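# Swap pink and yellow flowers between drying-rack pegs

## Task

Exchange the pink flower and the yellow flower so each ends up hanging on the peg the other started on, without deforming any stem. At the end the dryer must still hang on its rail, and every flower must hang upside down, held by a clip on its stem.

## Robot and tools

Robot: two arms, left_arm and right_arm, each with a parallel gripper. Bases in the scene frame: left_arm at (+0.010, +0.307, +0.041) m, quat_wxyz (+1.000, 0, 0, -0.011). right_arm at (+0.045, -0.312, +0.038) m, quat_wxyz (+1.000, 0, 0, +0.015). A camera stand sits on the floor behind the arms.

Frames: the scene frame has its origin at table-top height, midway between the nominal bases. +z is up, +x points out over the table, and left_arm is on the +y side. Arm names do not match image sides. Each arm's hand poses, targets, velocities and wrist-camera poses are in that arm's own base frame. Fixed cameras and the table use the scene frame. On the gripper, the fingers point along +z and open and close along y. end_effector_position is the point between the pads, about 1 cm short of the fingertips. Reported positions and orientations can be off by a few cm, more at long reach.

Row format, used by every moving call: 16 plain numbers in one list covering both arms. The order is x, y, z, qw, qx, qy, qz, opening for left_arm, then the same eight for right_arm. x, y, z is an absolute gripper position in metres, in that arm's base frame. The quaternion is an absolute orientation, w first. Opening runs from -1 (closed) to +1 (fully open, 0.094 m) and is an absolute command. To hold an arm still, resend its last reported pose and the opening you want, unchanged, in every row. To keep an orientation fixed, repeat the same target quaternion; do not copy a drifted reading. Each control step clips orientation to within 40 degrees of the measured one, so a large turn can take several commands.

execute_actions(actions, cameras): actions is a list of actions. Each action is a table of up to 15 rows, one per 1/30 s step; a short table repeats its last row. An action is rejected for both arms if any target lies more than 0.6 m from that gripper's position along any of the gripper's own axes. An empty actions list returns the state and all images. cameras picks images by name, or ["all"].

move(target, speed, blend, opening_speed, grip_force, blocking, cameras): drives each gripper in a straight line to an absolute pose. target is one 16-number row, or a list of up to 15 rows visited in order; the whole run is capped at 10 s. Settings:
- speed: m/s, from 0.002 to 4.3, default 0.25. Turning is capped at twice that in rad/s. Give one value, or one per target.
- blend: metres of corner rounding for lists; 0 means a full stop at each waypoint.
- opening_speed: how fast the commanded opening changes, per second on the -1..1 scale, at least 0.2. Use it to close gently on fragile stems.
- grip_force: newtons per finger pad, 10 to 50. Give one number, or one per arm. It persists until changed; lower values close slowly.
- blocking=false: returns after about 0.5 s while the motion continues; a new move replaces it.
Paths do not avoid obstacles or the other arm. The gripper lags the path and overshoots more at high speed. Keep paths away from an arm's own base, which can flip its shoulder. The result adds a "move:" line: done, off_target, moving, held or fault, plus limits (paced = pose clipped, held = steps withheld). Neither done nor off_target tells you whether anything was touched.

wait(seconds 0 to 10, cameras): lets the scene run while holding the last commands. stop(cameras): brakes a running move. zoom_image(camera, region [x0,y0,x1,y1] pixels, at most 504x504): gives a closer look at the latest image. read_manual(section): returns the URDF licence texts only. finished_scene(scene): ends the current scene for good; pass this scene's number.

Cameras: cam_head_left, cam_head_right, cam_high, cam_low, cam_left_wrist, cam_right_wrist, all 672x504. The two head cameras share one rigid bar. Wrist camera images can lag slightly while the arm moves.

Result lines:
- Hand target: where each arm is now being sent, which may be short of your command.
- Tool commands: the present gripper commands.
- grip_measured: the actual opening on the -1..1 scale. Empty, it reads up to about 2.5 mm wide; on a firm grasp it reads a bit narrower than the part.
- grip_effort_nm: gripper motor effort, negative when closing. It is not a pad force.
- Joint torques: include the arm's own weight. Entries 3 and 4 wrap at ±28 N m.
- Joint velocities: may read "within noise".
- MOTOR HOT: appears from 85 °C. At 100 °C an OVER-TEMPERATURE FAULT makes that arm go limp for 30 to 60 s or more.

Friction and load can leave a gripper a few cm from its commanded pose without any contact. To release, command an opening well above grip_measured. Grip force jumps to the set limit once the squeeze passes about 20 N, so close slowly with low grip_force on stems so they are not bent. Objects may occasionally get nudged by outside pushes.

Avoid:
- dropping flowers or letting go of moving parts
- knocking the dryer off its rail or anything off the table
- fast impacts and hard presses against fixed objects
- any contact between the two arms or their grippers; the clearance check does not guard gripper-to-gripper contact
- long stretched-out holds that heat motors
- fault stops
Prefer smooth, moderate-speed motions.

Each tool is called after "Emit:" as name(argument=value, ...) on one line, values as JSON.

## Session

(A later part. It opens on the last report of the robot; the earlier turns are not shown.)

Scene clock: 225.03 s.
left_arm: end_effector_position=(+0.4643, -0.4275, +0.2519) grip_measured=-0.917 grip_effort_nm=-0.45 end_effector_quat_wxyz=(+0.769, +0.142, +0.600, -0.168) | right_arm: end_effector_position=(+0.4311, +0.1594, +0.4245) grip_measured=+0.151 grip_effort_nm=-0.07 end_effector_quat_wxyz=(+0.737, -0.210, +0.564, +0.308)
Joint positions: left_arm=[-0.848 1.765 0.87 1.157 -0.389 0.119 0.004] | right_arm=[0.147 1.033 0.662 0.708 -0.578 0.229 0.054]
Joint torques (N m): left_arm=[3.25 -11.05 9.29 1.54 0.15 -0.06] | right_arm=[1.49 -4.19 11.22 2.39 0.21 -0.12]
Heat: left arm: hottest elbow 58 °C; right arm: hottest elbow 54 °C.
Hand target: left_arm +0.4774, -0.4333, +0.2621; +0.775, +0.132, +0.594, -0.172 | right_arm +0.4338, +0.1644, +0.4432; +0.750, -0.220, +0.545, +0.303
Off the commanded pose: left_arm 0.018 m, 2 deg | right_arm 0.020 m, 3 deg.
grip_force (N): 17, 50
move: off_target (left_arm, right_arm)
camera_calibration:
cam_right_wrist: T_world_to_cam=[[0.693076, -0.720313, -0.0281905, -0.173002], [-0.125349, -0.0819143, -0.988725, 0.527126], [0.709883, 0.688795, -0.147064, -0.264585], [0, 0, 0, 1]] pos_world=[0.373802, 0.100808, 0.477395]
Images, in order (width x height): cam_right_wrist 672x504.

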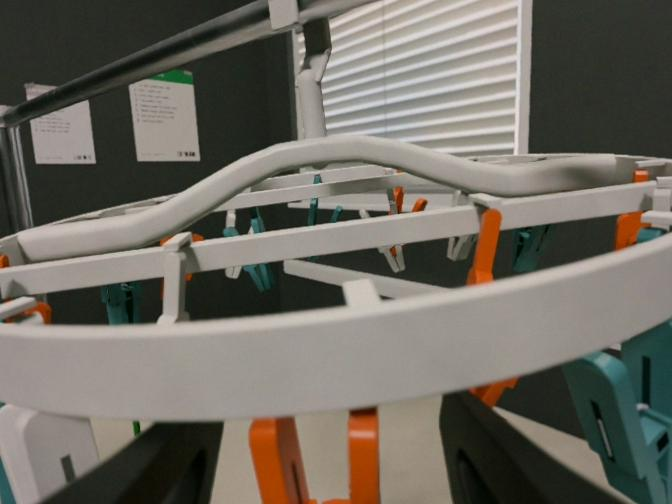

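Emit:
move(target=[[0.4782,-0.4340,0.262,0.7746,0.1317,0.5944,-0.1717,-1.0,0.4340,0.1645,0.4335,0.7501,-0.2202,0.5450,0.3031,0.15]], speed=0.05, cameras=["cam_right_wrist"])

Emit:
zoom_image(camera="cam_right_wrist", region=[200, 340, 480, 504])

Scene clock: 228.57 s.
left_arm: end_effector_position=(+0.4643, -0.4275, +0.2519) grip_measured=-0.917 grip_effort_nm=-0.45 end_effector_quat_wxyz=(+0.769, +0.142, +0.600, -0.168) | right_arm: end_effector_position=(+0.4323, +0.1596, +0.4258) grip_measured=+0.151 grip_effort_nm=-0.08 end_effector_quat_wxyz=(+0.743, -0.212, +0.556, +0.307)
Joint positions: left_arm=[-0.848 1.765 0.87 1.157 -0.389 0.119 0.004] | right_arm=[0.147 1.045 0.662 0.74 -0.578 0.229 0.054]
Joint torques (N m): left_arm=[3.25 -11.05 9.29 1.54 0.15 -0.05] | right_arm=[1.2 -4.48 9.68 2.35 0.2 -0.13]
Heat: left arm: hottest elbow 58 °C; right arm: hottest elbow 54 °C.
Hand target: left_arm +0.4774, -0.4333, +0.2621; +0.775, +0.132, +0.594, -0.172 | right_arm +0.4338, +0.1643, +0.4334; +0.750, -0.220, +0.545, +0.303
Off the commanded pose: left_arm 0.018 m, 2 deg | right_arm 0.009 m, 2 deg.
grip_force (N): 17, 50
move: off_target (left_arm)
camera_calibration:
cam_right_wrist: T_world_to_cam=[[0.693381, -0.720377, -0.0167439, -0.178779], [-0.106421, -0.0793956, -0.991146, 0.521008], [0.712669, 0.689024, -0.131715, -0.273184], [0, 0, 0, 1]] pos_world=[0.374098, 0.100808, 0.477419]
Images, in order (width x height): cam_right_wrist 672x504.

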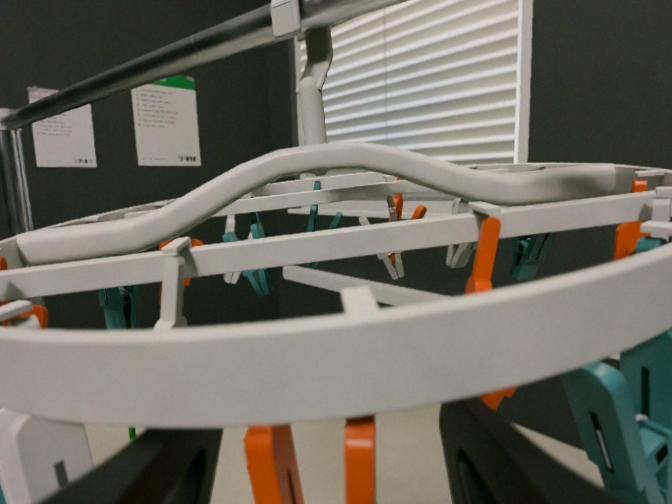

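Scaled by 1.800 from the camera's 672x504 image, which has a finer 960x720 frame.

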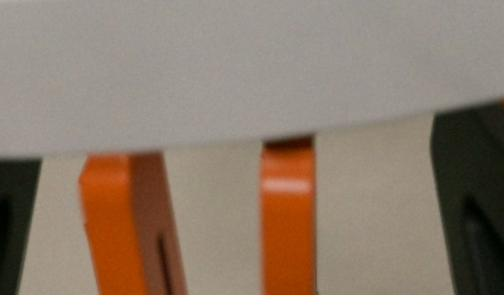

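Emit:
move(target=[[0.4782,-0.4340,0.262,0.7746,0.1317,0.5944,-0.1717,-1.0,0.4335,0.1645,0.4245,0.7501,-0.2202,0.5450,0.3031,0.15]], speed=0.05, cameras=["cam_right_wrist"])

Emit:
zoom_image(camera="cam_right_wrist", region=[200, 340, 480, 504])

Scene clock: 231.90 s.
left_arm: end_effector_position=(+0.4643, -0.4275, +0.2519) grip_measured=-0.917 grip_effort_nm=-0.45 end_effector_quat_wxyz=(+0.769, +0.142, +0.600, -0.168) | right_arm: end_effector_position=(+0.4331, +0.1597, +0.4272) grip_measured=+0.151 grip_effort_nm=-0.08 end_effector_quat_wxyz=(+0.748, -0.213, +0.549, +0.305)
Joint positions: left_arm=[-0.848 1.765 0.87 1.157 -0.389 0.119 0.004] | right_arm=[0.147 1.056 0.662 0.768 -0.578 0.228 0.054]
Joint torques (N m): left_arm=[3.31 -10.99 9.29 1.52 0.15 -0.06] | right_arm=[1.32 -4.48 8.32 2.39 0.21 -0.13]
Heat: left arm: hottest elbow 58 °C; right arm: hottest elbow 54 °C.
Hand target: left_arm +0.4774, -0.4333, +0.2621; +0.775, +0.132, +0.594, -0.172 | right_arm +0.4334, +0.1644, +0.4246; +0.750, -0.220, +0.545, +0.303
Off the commanded pose: left_arm 0.018 m, 2 deg | right_arm 0.005 m, 1 deg.
grip_force (N): 17, 50
move: off_target (left_arm)
camera_calibration:
cam_right_wrist: T_world_to_cam=[[0.693548, -0.720387, -0.00575366, -0.183945], [-0.0882136, -0.0769951, -0.993121, 0.515101], [0.714989, 0.689285, -0.116948, -0.280956], [0, 0, 0, 1]] pos_world=[0.373894, 0.100807, 0.477642]
Images, in order (width x height): cam_right_wrist 672x504.

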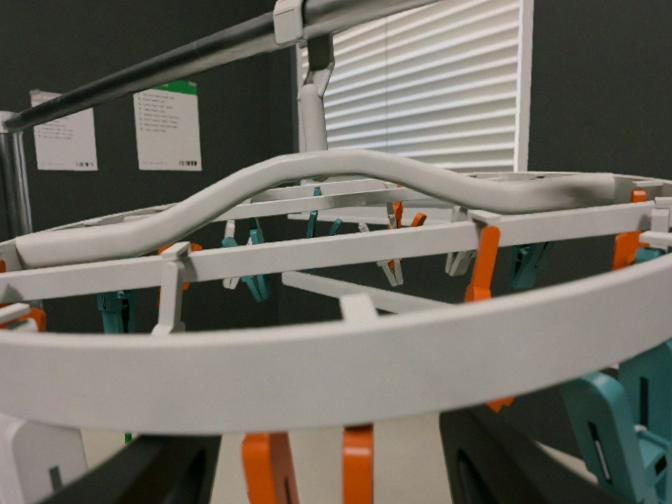

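Scaled by 1.800 from the camera's 672x504 image, which has a finer 960x720 frame.

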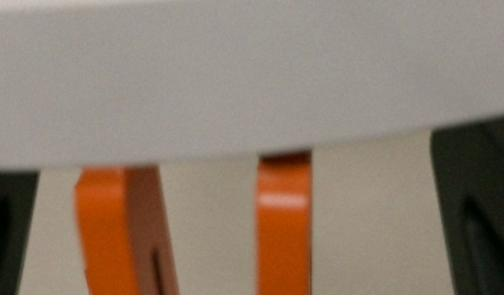

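Emit:
move(target=[[0.4782,-0.4340,0.262,0.7746,0.1317,0.5944,-0.1717,-1.0,0.4335,0.1650,0.4130,0.7501,-0.2202,0.5450,0.3031,0.15]], speed=0.05, cameras=["cam_right_wrist"])

Emit:
zoom_image(camera="cam_right_wrist", region=[200, 340, 480, 504])

Scene clock: 236.00 s.
left_arm: end_effector_position=(+0.4643, -0.4275, +0.2519) grip_measured=-0.917 grip_effort_nm=-0.45 end_effector_quat_wxyz=(+0.769, +0.142, +0.600, -0.168) | right_arm: end_effector_position=(+0.4340, +0.1605, +0.4194) grip_measured=+0.151 grip_effort_nm=-0.08 end_effector_quat_wxyz=(+0.750, -0.214, +0.546, +0.305)
Joint positions: left_arm=[-0.848 1.765 0.87 1.157 -0.389 0.119 0.004] | right_arm=[0.148 1.074 0.647 0.807 -0.578 0.228 0.054]
Joint torques (N m): left_arm=[3.25 -10.99 9.31 1.54 0.15 -0.05] | right_arm=[1.26 -4.6 7.68 2.33 0.22 -0.12]
Heat: left arm: hottest elbow 59 °C; right arm: hottest elbow 53 °C.
Hand target: left_arm +0.4774, -0.4333, +0.2621; +0.775, +0.132, +0.594, -0.172 | right_arm +0.4334, +0.1649, +0.4131; +0.750, -0.220, +0.545, +0.303
Off the commanded pose: left_arm 0.018 m, 2 deg | right_arm 0.008 m, 1 deg.
grip_force (N): 17, 50
move: off_target (left_arm)
camera_calibration:
cam_right_wrist: T_world_to_cam=[[0.693986, -0.719986, -0.00157878, -0.186068], [-0.0814403, -0.0763203, -0.993752, 0.504664], [0.715367, 0.689779, -0.111601, -0.285537], [0, 0, 0, 1]] pos_world=[0.374493, 0.101507, 0.469351]
Images, in order (width x height): cam_right_wrist 672x504.

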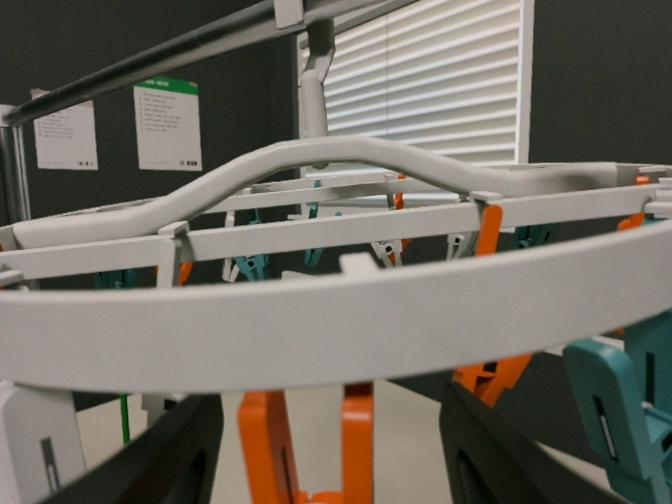

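Scaled by 1.800 from the camera's 672x504 image, which has a finer 960x720 frame.

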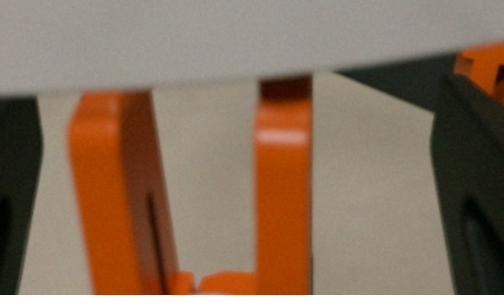

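Emit:
move(target=[[0.4782,-0.4340,0.262,0.7746,0.1317,0.5944,-0.1717,-1.0,0.4335,0.1650,0.4130,0.7501,-0.2202,0.5450,0.3031,-0.85]], speed=0.05, opening_speed=0.6, cameras=["cam_right_wrist","cam_low","cam_high","cam_left_wrist"])

Emit:
zoom_image(camera="cam_right_wrist", region=[200, 340, 480, 504])

Emit:
zoom_image(camera="cam_low", region=[85, 70, 145, 150])

Emit:
zoom_image(camera="cam_high", region=[215, 205, 285, 275])

Scene clock: 241.77 s.
left_arm: end_effector_position=(+0.4644, -0.4276, +0.2510) grip_measured=-0.917 grip_effort_nm=-0.45 end_effector_quat_wxyz=(+0.769, +0.142, +0.600, -0.167) | right_arm: end_effector_position=(+0.4340, +0.1606, +0.4194) grip_measured=-0.581 grip_effort_nm=-1.02 end_effector_quat_wxyz=(+0.750, -0.214, +0.546, +0.305)
Joint positions: left_arm=[-0.848 1.766 0.87 1.157 -0.389 0.119 0.004] | right_arm=[0.149 1.074 0.647 0.807 -0.577 0.227 0.02]
Joint torques (N m): left_arm=[3.25 -11.16 9.28 1.52 0.15 -0.05] | right_arm=[1.49 -4.84 7.61 2.35 0.22 -0.1]
Heat: left arm: hottest elbow 59 °C; right arm: hottest elbow 52 °C.
Hand target: left_arm +0.4773, -0.4333, +0.2621; +0.775, +0.132, +0.594, -0.172 | right_arm +0.4334, +0.1649, +0.4131; +0.750, -0.220, +0.545, +0.303
Off the commanded pose: left_arm 0.019 m, 2 deg | right_arm 0.008 m, 1 deg.
grip_force (N): 17, 50
move: off_target (left_arm)
camera_calibration:
cam_left_wrist: T_world_to_cam=[[-0.420464, -0.906825, -0.0296393, -0.185078], [-0.162187, 0.107261, -0.980913, 0.405189], [0.892696, -0.407631, -0.192175, -0.448319], [0, 0, 0, 1]] pos_world=[0.38811, -0.394043, 0.305814]
cam_right_wrist: T_world_to_cam=[[0.693909, -0.720062, -0.00128506, -0.186097], [-0.0811774, -0.0764554, -0.993763, 0.504592], [0.715473, 0.689685, -0.111506, -0.285681], [0, 0, 0, 1]] pos_world=[0.374492, 0.101607, 0.469351]
Images, in order (width x height): cam_high 672x504, cam_low 672x504, cam_left_wrist 672x504, cam_right_wrist 672x504.

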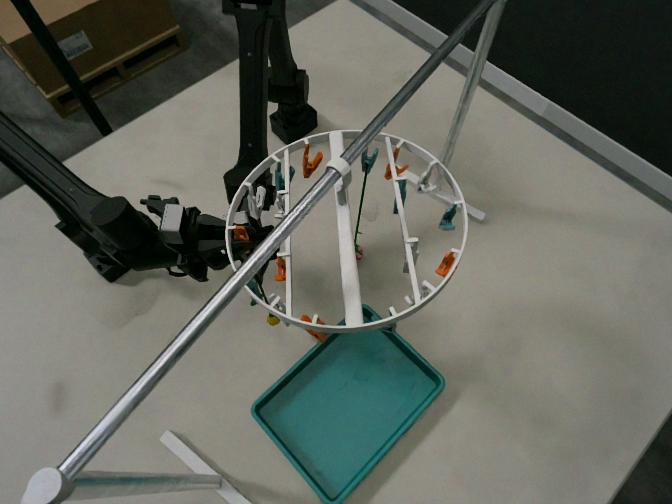

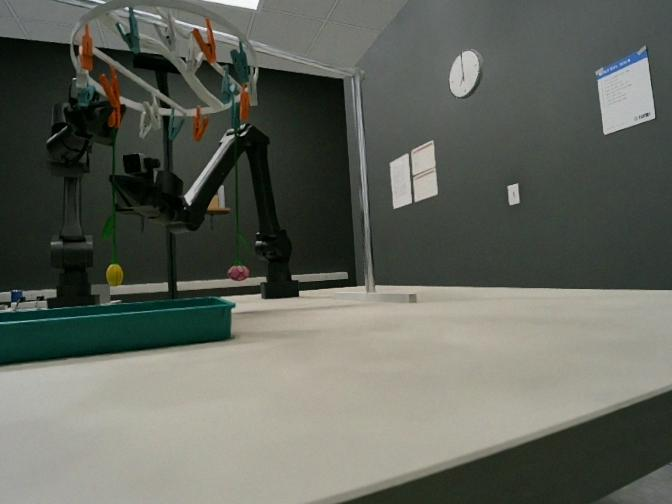

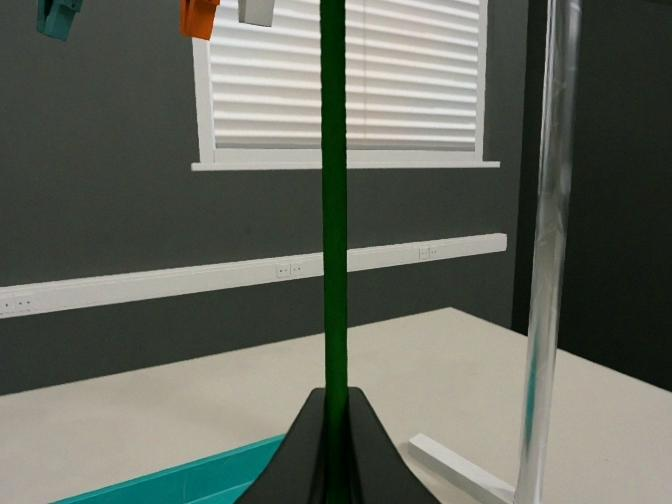

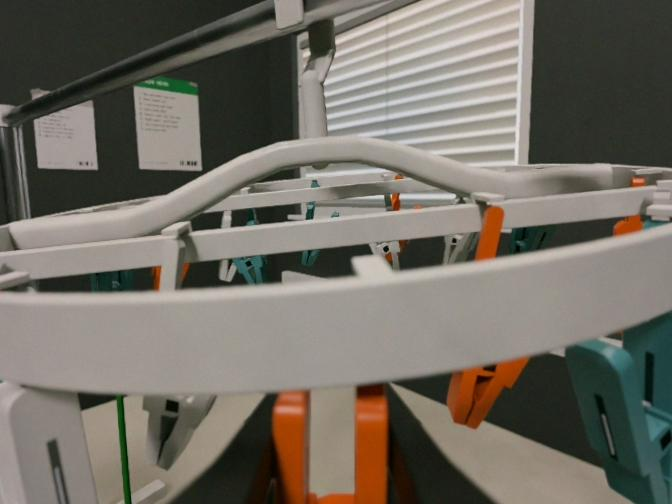

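Scaled by 1.800 from the camera's 672x504 image, which has a finer 960x720 frame.

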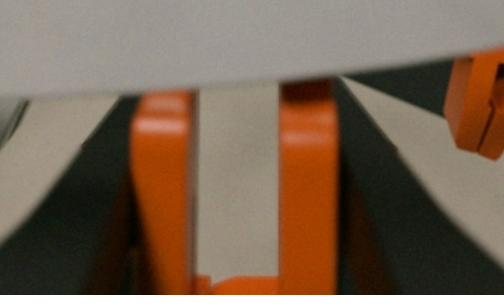

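Scaled by 6.300 from the camera's 672x504 image, which has a finer 960x720 frame.

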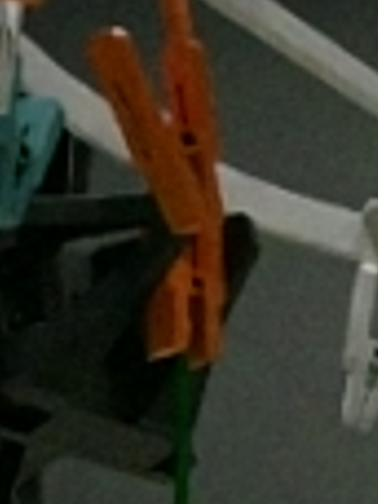

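Scaled by 7.200 from the camera's 672x504 image, which has a finer 960x720 frame.

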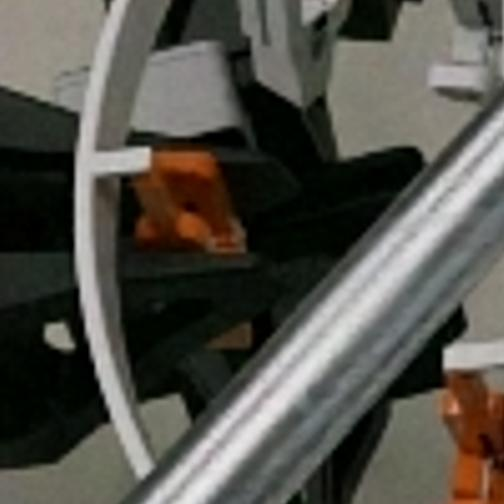

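Emit:
move(target=[[0.4782,-0.4340,0.262,0.7746,0.1317,0.5944,-0.1717,-1.0,0.4335,0.1650,0.4130,0.7501,-0.2202,0.5450,0.3031,-1.0]], speed=0.05, cameras=["cam_low"])

Emit:
zoom_image(camera="cam_low", region=[95, 95, 135, 145])

Scene clock: 249.30 s.
left_arm: end_effector_position=(+0.4644, -0.4276, +0.2510) grip_measured=-0.917 grip_effort_nm=-0.45 end_effector_quat_wxyz=(+0.769, +0.142, +0.600, -0.167) | right_arm: end_effector_position=(+0.4340, +0.1606, +0.4194) grip_measured=-0.581 grip_effort_nm=-1.03 end_effector_quat_wxyz=(+0.750, -0.214, +0.546, +0.305)
Joint positions: left_arm=[-0.848 1.766 0.87 1.157 -0.389 0.119 0.004] | right_arm=[0.149 1.074 0.647 0.807 -0.577 0.227 0.02]
Joint torques (N m): left_arm=[3.31 -11.16 9.29 1.54 0.15 -0.05] | right_arm=[1.32 -4.66 7.66 2.35 0.19 -0.11]
Heat: left arm: hottest elbow 60 °C; right arm: hottest elbow 50 °C.
Hand target: left_arm +0.4773, -0.4333, +0.2621; +0.775, +0.132, +0.594, -0.172 | right_arm +0.4334, +0.1649, +0.4131; +0.750, -0.220, +0.545, +0.303
Off the commanded pose: left_arm 0.019 m, 2 deg | right_arm 0.008 m, 1 deg.
grip_force (N): 17, 50
move: off_target (left_arm)
Images, in order (width x height): cam_low 672x504.

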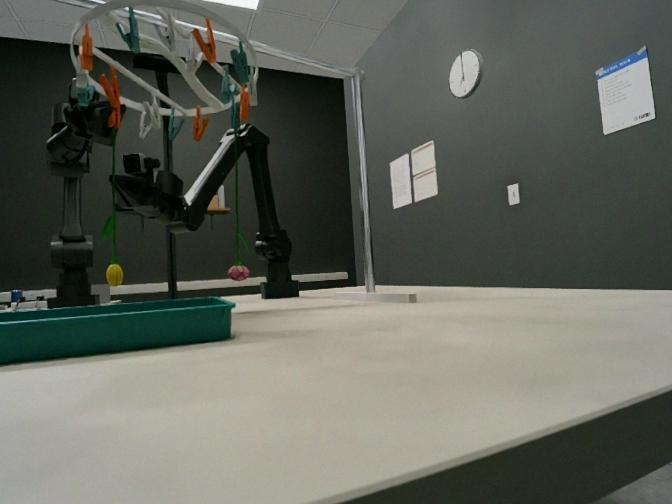

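Scaled by 10.080 from the camera's 672x504 image, which has a finer 960x720 frame.

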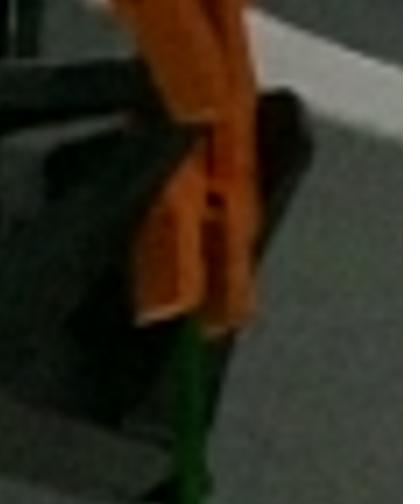

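Emit:
move(target=[[0.4782,-0.4340,0.240,0.7746,0.1317,0.5944,-0.1717,-1.0,0.4335,0.1650,0.4130,0.7501,-0.2202,0.5450,0.3031,-1.0]], speed=0.04, cameras=["cam_low","cam_left_wrist"])

Emit:
zoom_image(camera="cam_low", region=[95, 95, 135, 145])

Scene clock: 253.30 s.
left_arm: end_effector_position=(+0.4672, -0.4307, +0.2253) grip_measured=-0.917 grip_effort_nm=-0.45 end_effector_quat_wxyz=(+0.762, +0.148, +0.609, -0.163) | right_arm: end_effector_position=(+0.4340, +0.1605, +0.4194) grip_measured=-0.582 grip_effort_nm=-1.03 end_effector_quat_wxyz=(+0.750, -0.214, +0.546, +0.305)
Joint positions: left_arm=[-0.848 1.818 0.87 1.182 -0.389 0.119 0.004] | right_arm=[0.149 1.074 0.647 0.807 -0.577 0.227 0.02]
Joint torques (N m): left_arm=[3.25 -11.58 8.34 2.91 0.15 -0.06] | right_arm=[1.38 -4.6 7.64 2.32 0.2 -0.11]
Heat: left arm: hottest elbow 60 °C; right arm: hottest elbow 49 °C.
Hand target: left_arm +0.4774, -0.4334, +0.2399; +0.774, +0.132, +0.594, -0.172 | right_arm +0.4335, +0.1649, +0.4131; +0.750, -0.220, +0.545, +0.303
Off the commanded pose: left_arm 0.019 m, 3 deg | right_arm 0.008 m, 1 deg.
grip_force (N): 17, 50
move: off_target (left_arm)
camera_calibration:
cam_left_wrist: T_world_to_cam=[[-0.421077, -0.906139, -0.0400847, -0.184609], [-0.17898, 0.126333, -0.975708, 0.395712], [0.889191, -0.403674, -0.215376, -0.448286], [0, 0, 0, 1]] pos_world=[0.391702, -0.398234, 0.282149]
Images, in order (width x height): cam_low 672x504, cam_left_wrist 672x504.

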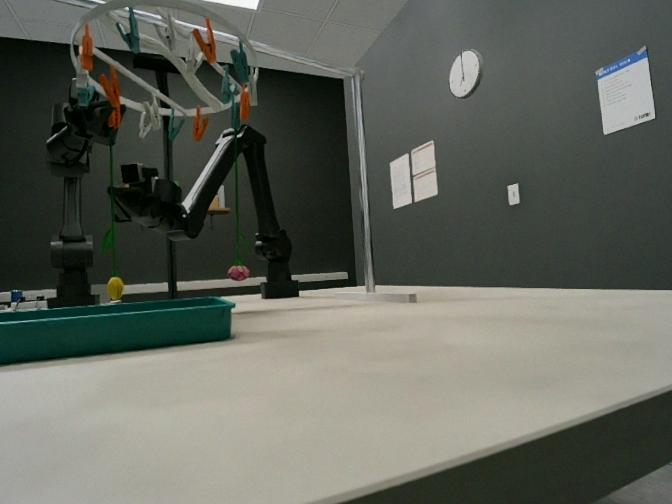

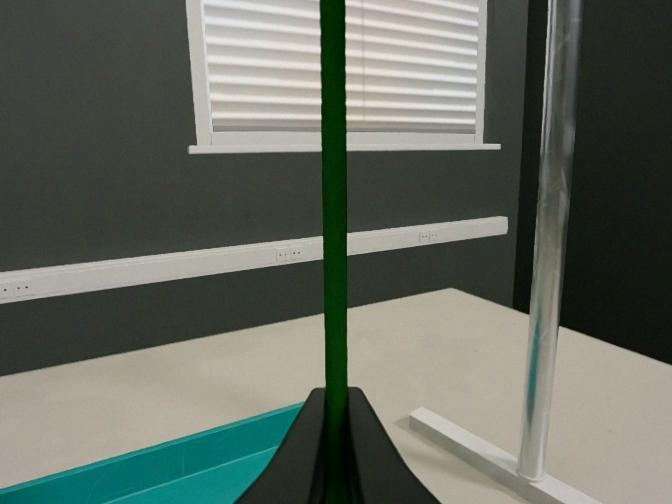

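Scaled by 10.080 from the camera's 672x504 image, which has a finer 960x720 frame.

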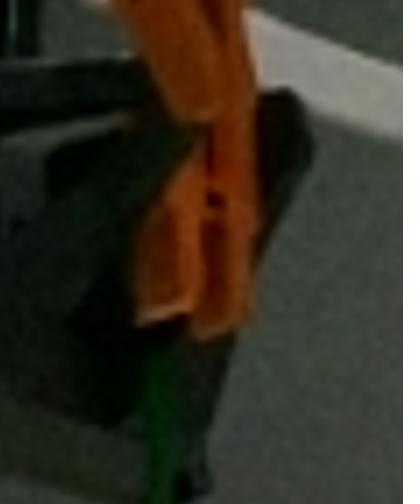

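Emit:
move(target=[[0.4782,-0.4340,0.224,0.7746,0.1317,0.5944,-0.1717,-1.0,0.4335,0.1650,0.4130,0.7501,-0.2202,0.5450,0.3031,0.15],[0.4782,-0.4340,0.222,0.7746,0.1317,0.5944,-0.1717,-1.0,0.3700,0.1020,0.4160,0.7501,-0.2202,0.5450,0.3031,0.15],[0.4050,-0.2990,0.225,0.7311,0.2364,0.5610,-0.3081,-1.0,0.3700,0.1020,0.4160,0.7501,-0.2202,0.5450,0.3031,0.15]], speed=[0.08,0.12,0.12], opening_speed=0.8, cameras=["all"])

Scene clock: 287.30 s.
left_arm: end_effector_position=(+0.4053, -0.3048, +0.2105) grip_measured=-0.917 grip_effort_nm=-0.46 end_effector_quat_wxyz=(+0.719, +0.244, +0.575, -0.305) | right_arm: end_effector_position=(+0.3704, +0.1054, +0.4214) grip_measured=+0.149 grip_effort_nm=0.07 end_effector_quat_wxyz=(+0.755, -0.228, +0.537, +0.299)
Joint positions: left_arm=[-0.565 1.631 0.48 1.379 0.232 -0.053 0.004] | right_arm=[-0.039 0.862 0.518 0.801 -0.764 0.303 0.054]
Joint torques (N m): left_arm=[3.31 -9.93 4.23 2.93 0.12 -0.03] | right_arm=[-0.26 -2.49 7.77 1.17 0.11 0.18]
Heat: left arm: hottest elbow 58 °C; right arm: hottest elbow 44 °C.
Hand target: left_arm +0.4049, -0.2992, +0.2248; +0.731, +0.237, +0.561, -0.308 | right_arm +0.3701, +0.1020, +0.4161; +0.750, -0.220, +0.545, +0.303
Off the commanded pose: left_arm 0.016 m, 2 deg | right_arm 0.006 m, 2 deg.
grip_force (N): 17, 50
move: off_target (left_arm)
camera_calibration:
cam_left_wrist: T_world_to_cam=[[-0.7134, -0.70065, -0.0122476, 0.0780469], [-0.139421, 0.159043, -0.977378, 0.348431], [0.686748, -0.695553, -0.211147, -0.353491], [0, 0, 0, 1]] pos_world=[0.347016, -0.246604, 0.266866]
cam_right_wrist: T_world_to_cam=[[0.697967, -0.715317, 0.0341089, -0.198641], [-0.0506244, -0.0967948, -0.994016, 0.488115], [0.714338, 0.692064, -0.103772, -0.204989], [0, 0, 0, 1]] pos_world=[0.309787, 0.047021, 0.470698]

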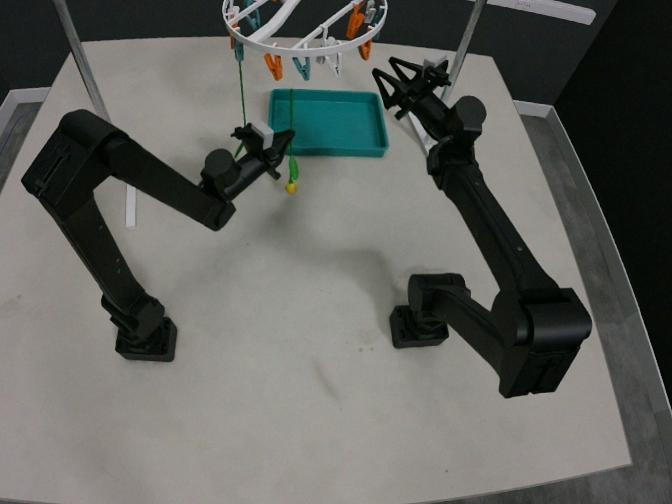

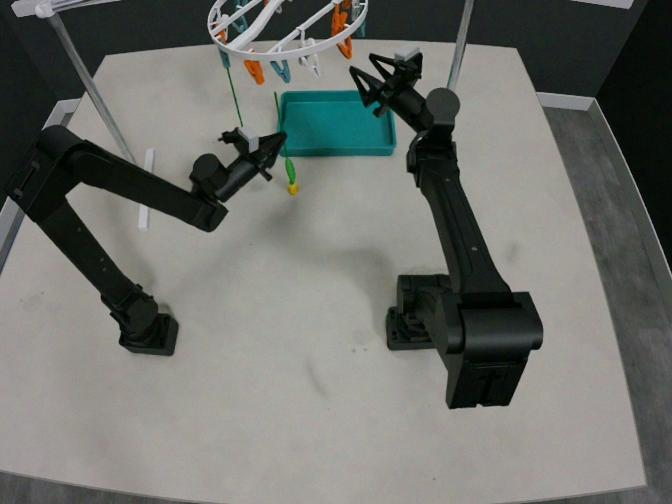

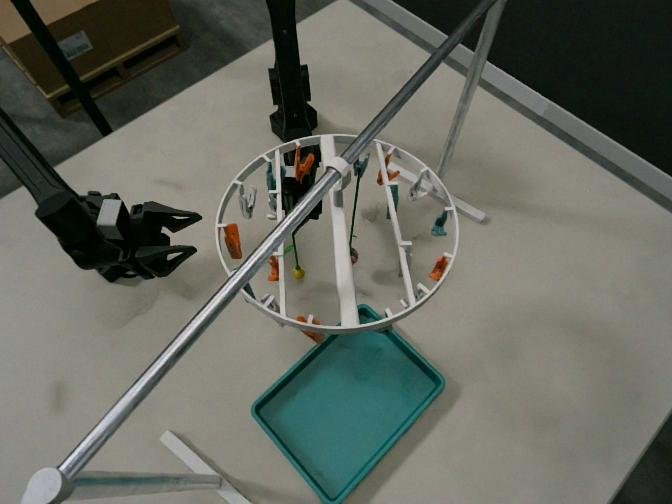

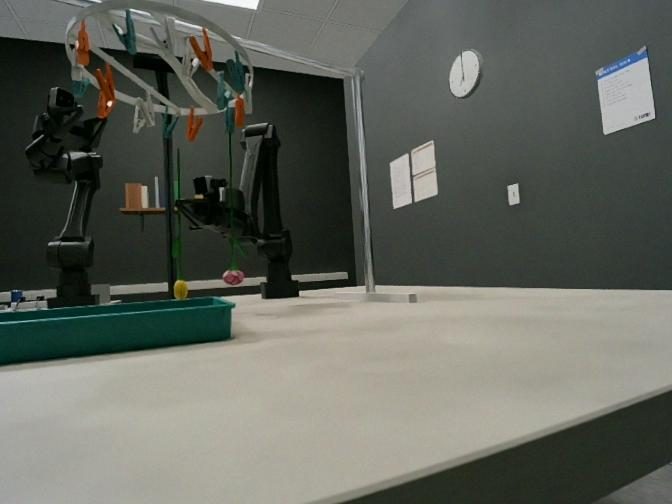

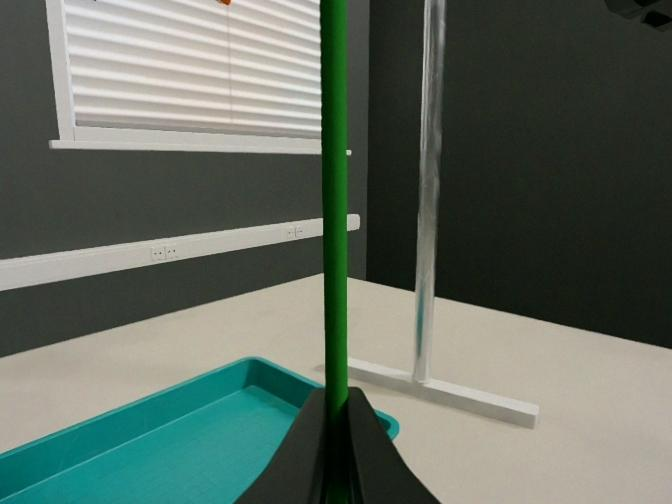

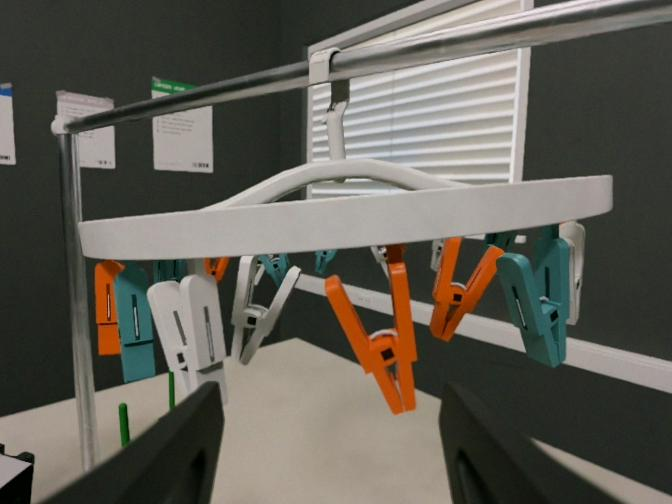

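Emit:
move(target=[[0.4050,-0.2990,0.225,0.7311,0.2364,0.5610,-0.3081,-1.0,0.2960,0.2800,0.4320,0.8087,0.0164,0.5876,-0.0226,0.15]], speed=0.2, cameras=["cam_right_wrist","cam_high","cam_low"])

Emit:
zoom_image(camera="cam_right_wrist", region=[220, 260, 460, 504])

Emit:
zoom_image(camera="cam_high", region=[210, 125, 330, 285])

Scene clock: 294.43 s.
left_arm: end_effector_position=(+0.4053, -0.3048, +0.2105) grip_measured=-0.917 grip_effort_nm=-0.45 end_effector_quat_wxyz=(+0.719, +0.244, +0.575, -0.305) | right_arm: end_effector_position=(+0.2948, +0.2711, +0.4097) grip_measured=+0.149 grip_effort_nm=0.07 end_effector_quat_wxyz=(+0.802, +0.003, +0.596, -0.034)
Joint positions: left_arm=[-0.565 1.631 0.48 1.379 0.232 -0.054 0.004] | right_arm=[1.141 1.115 0.602 1.191 1.092 -0.659 0.054]
Joint torques (N m): left_arm=[3.25 -9.93 4.22 2.96 0.11 -0.06] | right_arm=[1.14 -4.19 11.54 1.73 -0.36 -0.11]
Heat: left arm: hottest elbow 55 °C; right arm: hottest elbow 44 °C.
Hand target: left_arm +0.4049, -0.2992, +0.2248; +0.731, +0.237, +0.561, -0.308 | right_arm +0.2952, +0.2790, +0.4315; +0.808, +0.016, +0.588, -0.022
Off the commanded pose: left_arm 0.016 m, 2 deg | right_arm 0.024 m, 2 deg.
grip_force (N): 17, 50
move: off_target (left_arm, right_arm)
camera_calibration:
cam_right_wrist: T_world_to_cam=[[-0.0540387, -0.997477, 0.0460286, 0.266432], [-0.13726, -0.0382381, -0.989797, 0.496623], [0.98906, -0.0598052, -0.134847, -0.131272], [0, 0, 0, 1]] pos_world=[0.2124, 0.276899, 0.461591]
Images, in order (width x height): cam_high 672x504, cam_low 672x504, cam_right_wrist 672x504.

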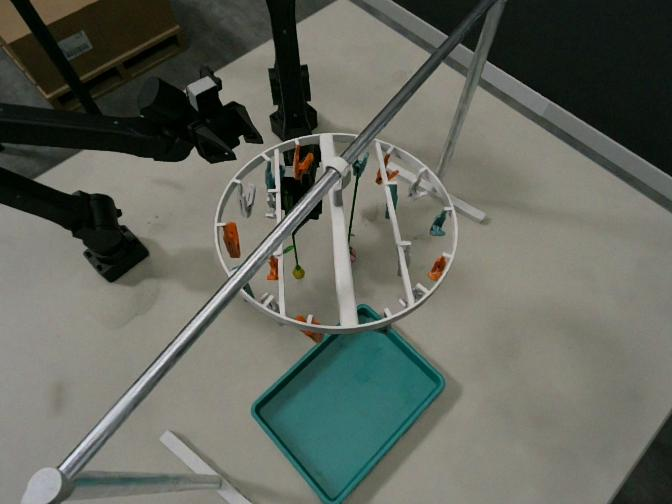

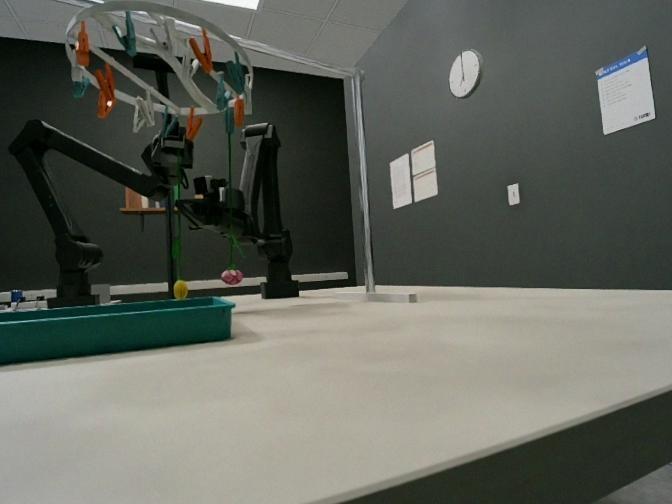

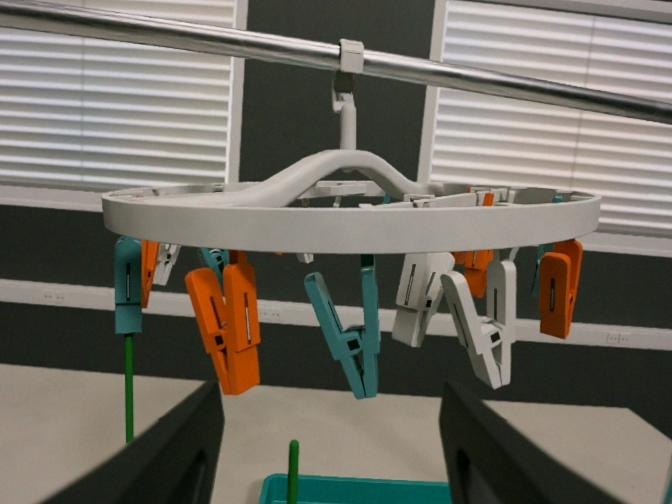

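Scaled by 2.066 from the camera's 672x504 image, which has a finer 960x720 frame.

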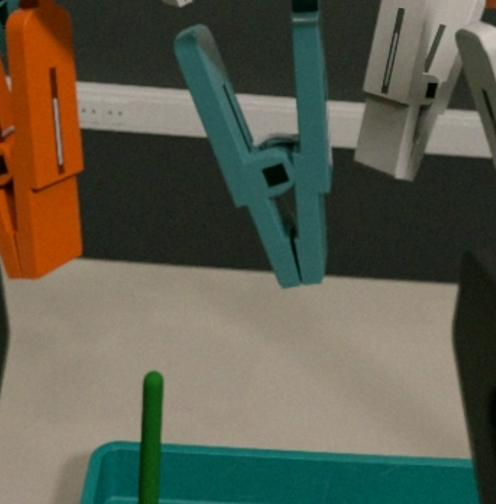

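Scaled by 3.150 from the camera's 672x504 image, which has a finer 960x720 frame.

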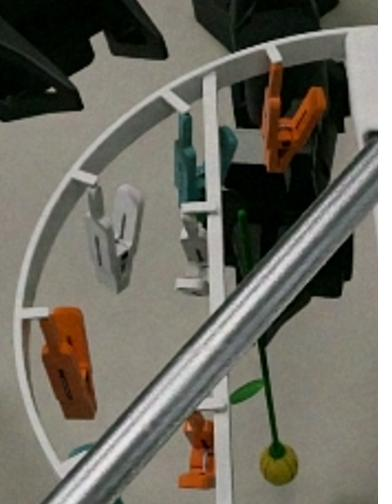

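Emit:
zoom_image(camera="cam_right_wrist", region=[290, 255, 400, 405])

Scaled by 3.360 from the camera's 672x504 image, which has a finer 960x720 frame.

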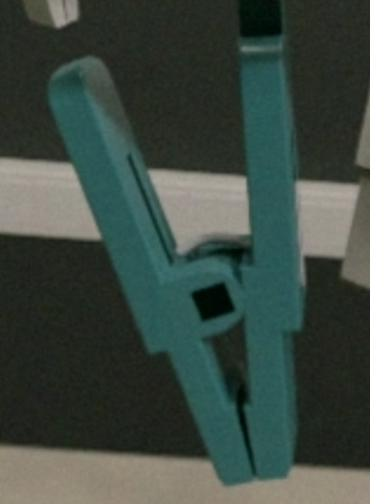

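Emit:
move(target=[[0.4050,-0.2990,0.225,0.7311,0.2364,0.5610,-0.3081,-1.0,0.3090,0.2830,0.4430,0.8038,0.0665,0.5840,-0.0916,0.08]], speed=0.12, cameras=["cam_right_wrist"])

Emit:
zoom_image(camera="cam_right_wrist", region=[260, 260, 410, 460])

Scene clock: 313.97 s.
left_arm: end_effector_position=(+0.4053, -0.3048, +0.2105) grip_measured=-0.917 grip_effort_nm=-0.45 end_effector_quat_wxyz=(+0.719, +0.244, +0.575, -0.305) | right_arm: end_effector_position=(+0.3056, +0.2768, +0.4258) grip_measured=+0.081 grip_effort_nm=-0.07 end_effector_quat_wxyz=(+0.800, +0.051, +0.590, -0.098)
Joint positions: left_arm=[-0.565 1.631 0.48 1.379 0.232 -0.054 0.004] | right_arm=[1.141 1.268 0.719 1.508 1.196 -0.961 0.051]
Joint torques (N m): left_arm=[3.31 -9.93 4.22 2.95 0.11 -0.06] | right_arm=[0.5 -6.42 10.81 1.17 -0.45 -0.11]
Heat: left arm: hottest elbow 51 °C; right arm: hottest elbow 45 °C.
Hand target: left_arm +0.4049, -0.2992, +0.2248; +0.731, +0.237, +0.561, -0.308 | right_arm +0.3084, +0.2823, +0.4424; +0.804, +0.066, +0.584, -0.091
Off the commanded pose: left_arm 0.016 m, 2 deg | right_arm 0.019 m, 2 deg.
grip_force (N): 17, 50
move: off_target (left_arm, right_arm)
camera_calibration:
cam_right_wrist: T_world_to_cam=[[-0.213898, -0.975871, 0.0438562, 0.315713], [-0.130179, -0.0160188, -0.991361, 0.506652], [0.968143, -0.21776, -0.123611, -0.0941082], [0, 0, 0, 1]] pos_world=[0.224596, 0.295718, 0.476796]
Images, in order (width x height): cam_right_wrist 672x504.

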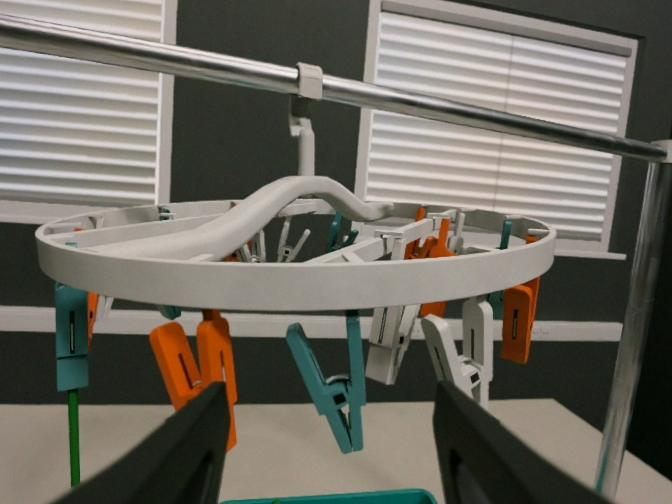

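Scaled by 2.520 from the camera's 672x504 image, which has a finer 960x720 frame.

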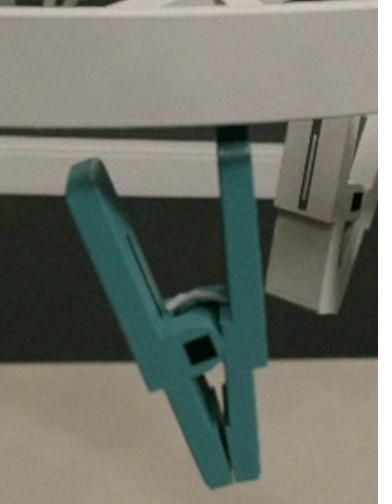

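Emit:
move(target=[[0.4050,-0.2990,0.225,0.7311,0.2364,0.5610,-0.3081,-1.0,0.3860,0.2630,0.4390,0.8038,0.0665,0.5840,-0.0916,0.08]], speed=0.08, cameras=["cam_right_wrist"])

Emit:
zoom_image(camera="cam_right_wrist", region=[200, 330, 480, 504])

Scene clock: 326.23 s.
left_arm: end_effector_position=(+0.4053, -0.3048, +0.2105) grip_measured=-0.917 grip_effort_nm=-0.45 end_effector_quat_wxyz=(+0.719, +0.244, +0.575, -0.305) | right_arm: end_effector_position=(+0.3782, +0.2595, +0.4176) grip_measured=+0.081 grip_effort_nm=-0.08 end_effector_quat_wxyz=(+0.798, +0.046, +0.592, -0.105)
Joint positions: left_arm=[-0.565 1.631 0.48 1.379 0.232 -0.054 0.004] | right_arm=[0.939 1.268 0.747 1.164 1.058 -0.632 0.051]
Joint torques (N m): left_arm=[3.31 -9.93 4.23 2.96 0.11 -0.06] | right_arm=[-0.09 -7.53 11.48 0.9 -0.44 0.19]
Heat: left arm: hottest elbow 50 °C; right arm: hottest elbow 46 °C.
Hand target: left_arm +0.4049, -0.2992, +0.2248; +0.731, +0.237, +0.561, -0.308 | right_arm +0.3850, +0.2622, +0.4385; +0.804, +0.066, +0.584, -0.092
Off the commanded pose: left_arm 0.016 m, 2 deg | right_arm 0.023 m, 3 deg.
grip_force (N): 17, 50
move: off_target (left_arm, right_arm)
camera_calibration:
cam_right_wrist: T_world_to_cam=[[-0.218989, -0.973825, 0.0609048, 0.309047], [-0.139572, -0.0305141, -0.989742, 0.514299], [0.965693, -0.225243, -0.129236, -0.163957], [0, 0, 0, 1]] pos_world=[0.297791, 0.279721, 0.469012]
Images, in order (width x height): cam_right_wrist 672x504.

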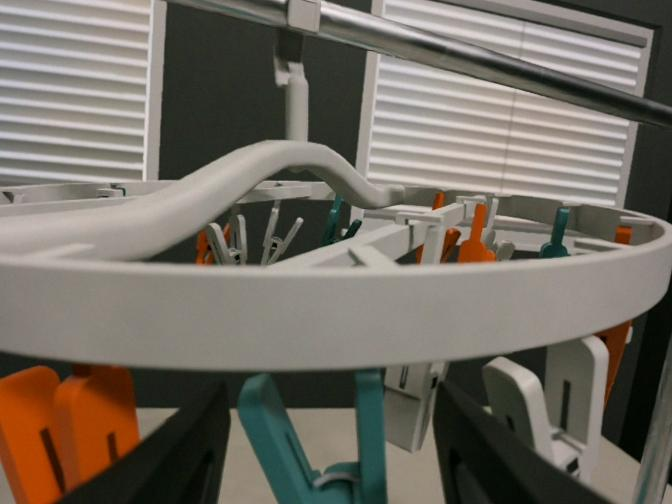

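Scaled by 1.800 from the camera's 672x504 image, which has a finer 960x720 frame.

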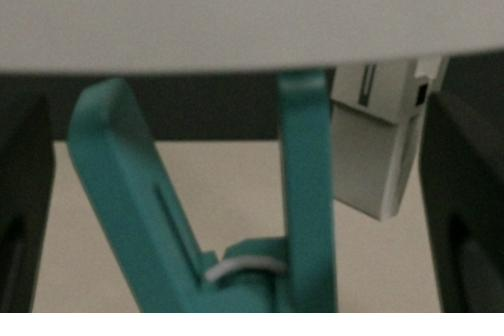

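Emit:
move(target=[[0.4050,-0.2990,0.225,0.7311,0.2364,0.5610,-0.3081,-1.0,0.3898,0.2600,0.4410,0.8038,0.0665,0.5840,-0.0916,0.15]], speed=0.05, cameras=["cam_right_wrist"])

Emit:
zoom_image(camera="cam_right_wrist", region=[200, 330, 480, 504])

Scene clock: 337.10 s.
left_arm: end_effector_position=(+0.4053, -0.3048, +0.2105) grip_measured=-0.917 grip_effort_nm=-0.45 end_effector_quat_wxyz=(+0.719, +0.244, +0.575, -0.305) | right_arm: end_effector_position=(+0.3826, +0.2582, +0.4155) grip_measured=+0.149 grip_effort_nm=0.08 end_effector_quat_wxyz=(+0.796, +0.043, +0.594, -0.107)
Joint positions: left_arm=[-0.565 1.631 0.48 1.379 0.232 -0.054 0.004] | right_arm=[0.928 1.268 0.747 1.141 1.049 -0.615 0.054]
Joint torques (N m): left_arm=[3.31 -9.93 4.23 2.95 0.11 -0.06] | right_arm=[-0.26 -8.29 11.73 0.87 -0.4 0.17]
Heat: left arm: hottest elbow 49 °C; right arm: hottest elbow 48 °C.
Hand target: left_arm +0.4049, -0.2992, +0.2248; +0.731, +0.237, +0.561, -0.308 | right_arm +0.3886, +0.2590, +0.4405; +0.804, +0.066, +0.584, -0.092
Off the commanded pose: left_arm 0.016 m, 2 deg | right_arm 0.027 m, 4 deg.
grip_force (N): 17, 50
move: off_target (left_arm, right_arm)
camera_calibration:
cam_right_wrist: T_world_to_cam=[[-0.217756, -0.973595, 0.0685176, 0.305214], [-0.145163, -0.0371141, -0.988711, 0.516298], [0.965148, -0.225244, -0.133248, -0.166902], [0, 0, 0, 1]] pos_world=[0.302494, 0.278723, 0.467318]
Images, in order (width x height): cam_right_wrist 672x504.

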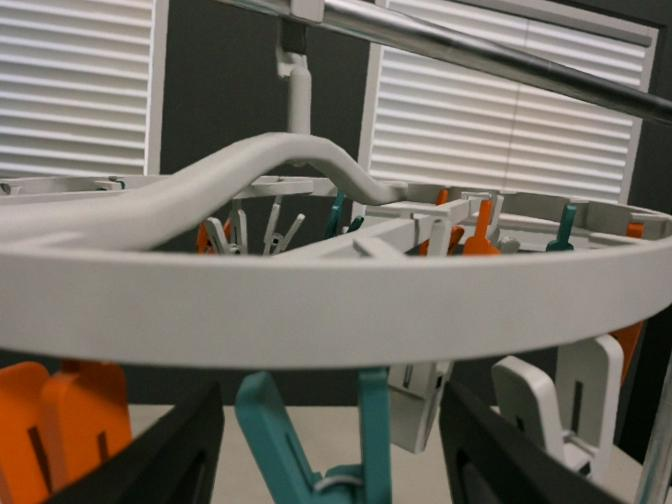

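Scaled by 1.800 from the camera's 672x504 image, which has a finer 960x720 frame.

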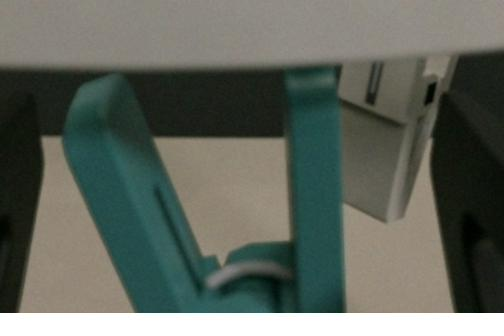

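Emit:
move(target=[[0.4050,-0.2990,0.225,0.7311,0.2364,0.5610,-0.3081,-1.0,0.3892,0.2550,0.4410,0.8038,0.0665,0.5840,-0.0916,0.15]], speed=0.05, cameras=["cam_right_wrist"])

Emit:
zoom_image(camera="cam_right_wrist", region=[200, 330, 480, 504])

Scene clock: 343.50 s.
left_arm: end_effector_position=(+0.4053, -0.3048, +0.2105) grip_measured=-0.917 grip_effort_nm=-0.46 end_effector_quat_wxyz=(+0.719, +0.244, +0.575, -0.305) | right_arm: end_effector_position=(+0.3843, +0.2563, +0.4163) grip_measured=+0.149 grip_effort_nm=0.07 end_effector_quat_wxyz=(+0.796, +0.043, +0.594, -0.106)
Joint positions: left_arm=[-0.565 1.631 0.48 1.379 0.232 -0.054 0.004] | right_arm=[0.921 1.264 0.747 1.13 1.043 -0.607 0.054]
Joint torques (N m): left_arm=[3.31 -9.99 4.23 2.96 0.11 -0.06] | right_arm=[-0.15 -9.17 11.06 0.91 -0.43 0.2]
Heat: left arm: hottest elbow 48 °C; right arm: hottest elbow 48 °C.
Hand target: left_arm +0.4049, -0.2992, +0.2248; +0.731, +0.237, +0.561, -0.308 | right_arm +0.3882, +0.2541, +0.4406; +0.804, +0.066, +0.584, -0.092
Off the commanded pose: left_arm 0.016 m, 2 deg | right_arm 0.025 m, 3 deg.
grip_force (N): 17, 50
move: off_target (left_arm, right_arm)
camera_calibration:
cam_right_wrist: T_world_to_cam=[[-0.217672, -0.973678, 0.0675999, 0.304009], [-0.14503, -0.0362249, -0.988764, 0.516999], [0.965187, -0.22503, -0.133327, -0.168921], [0, 0, 0, 1]] pos_world=[0.304194, 0.276723, 0.468117]
Images, in order (width x height): cam_right_wrist 672x504.

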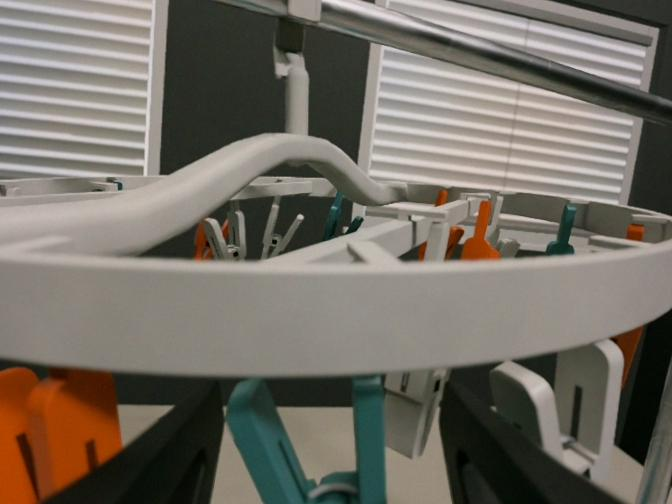

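Scaled by 1.800 from the camera's 672x504 image, which has a finer 960x720 frame.

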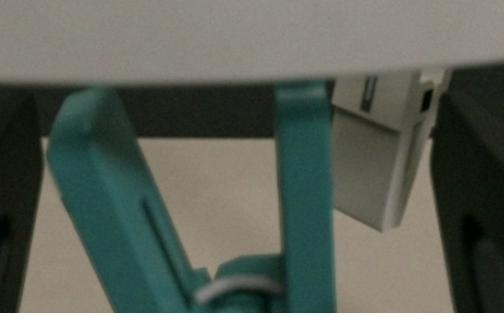

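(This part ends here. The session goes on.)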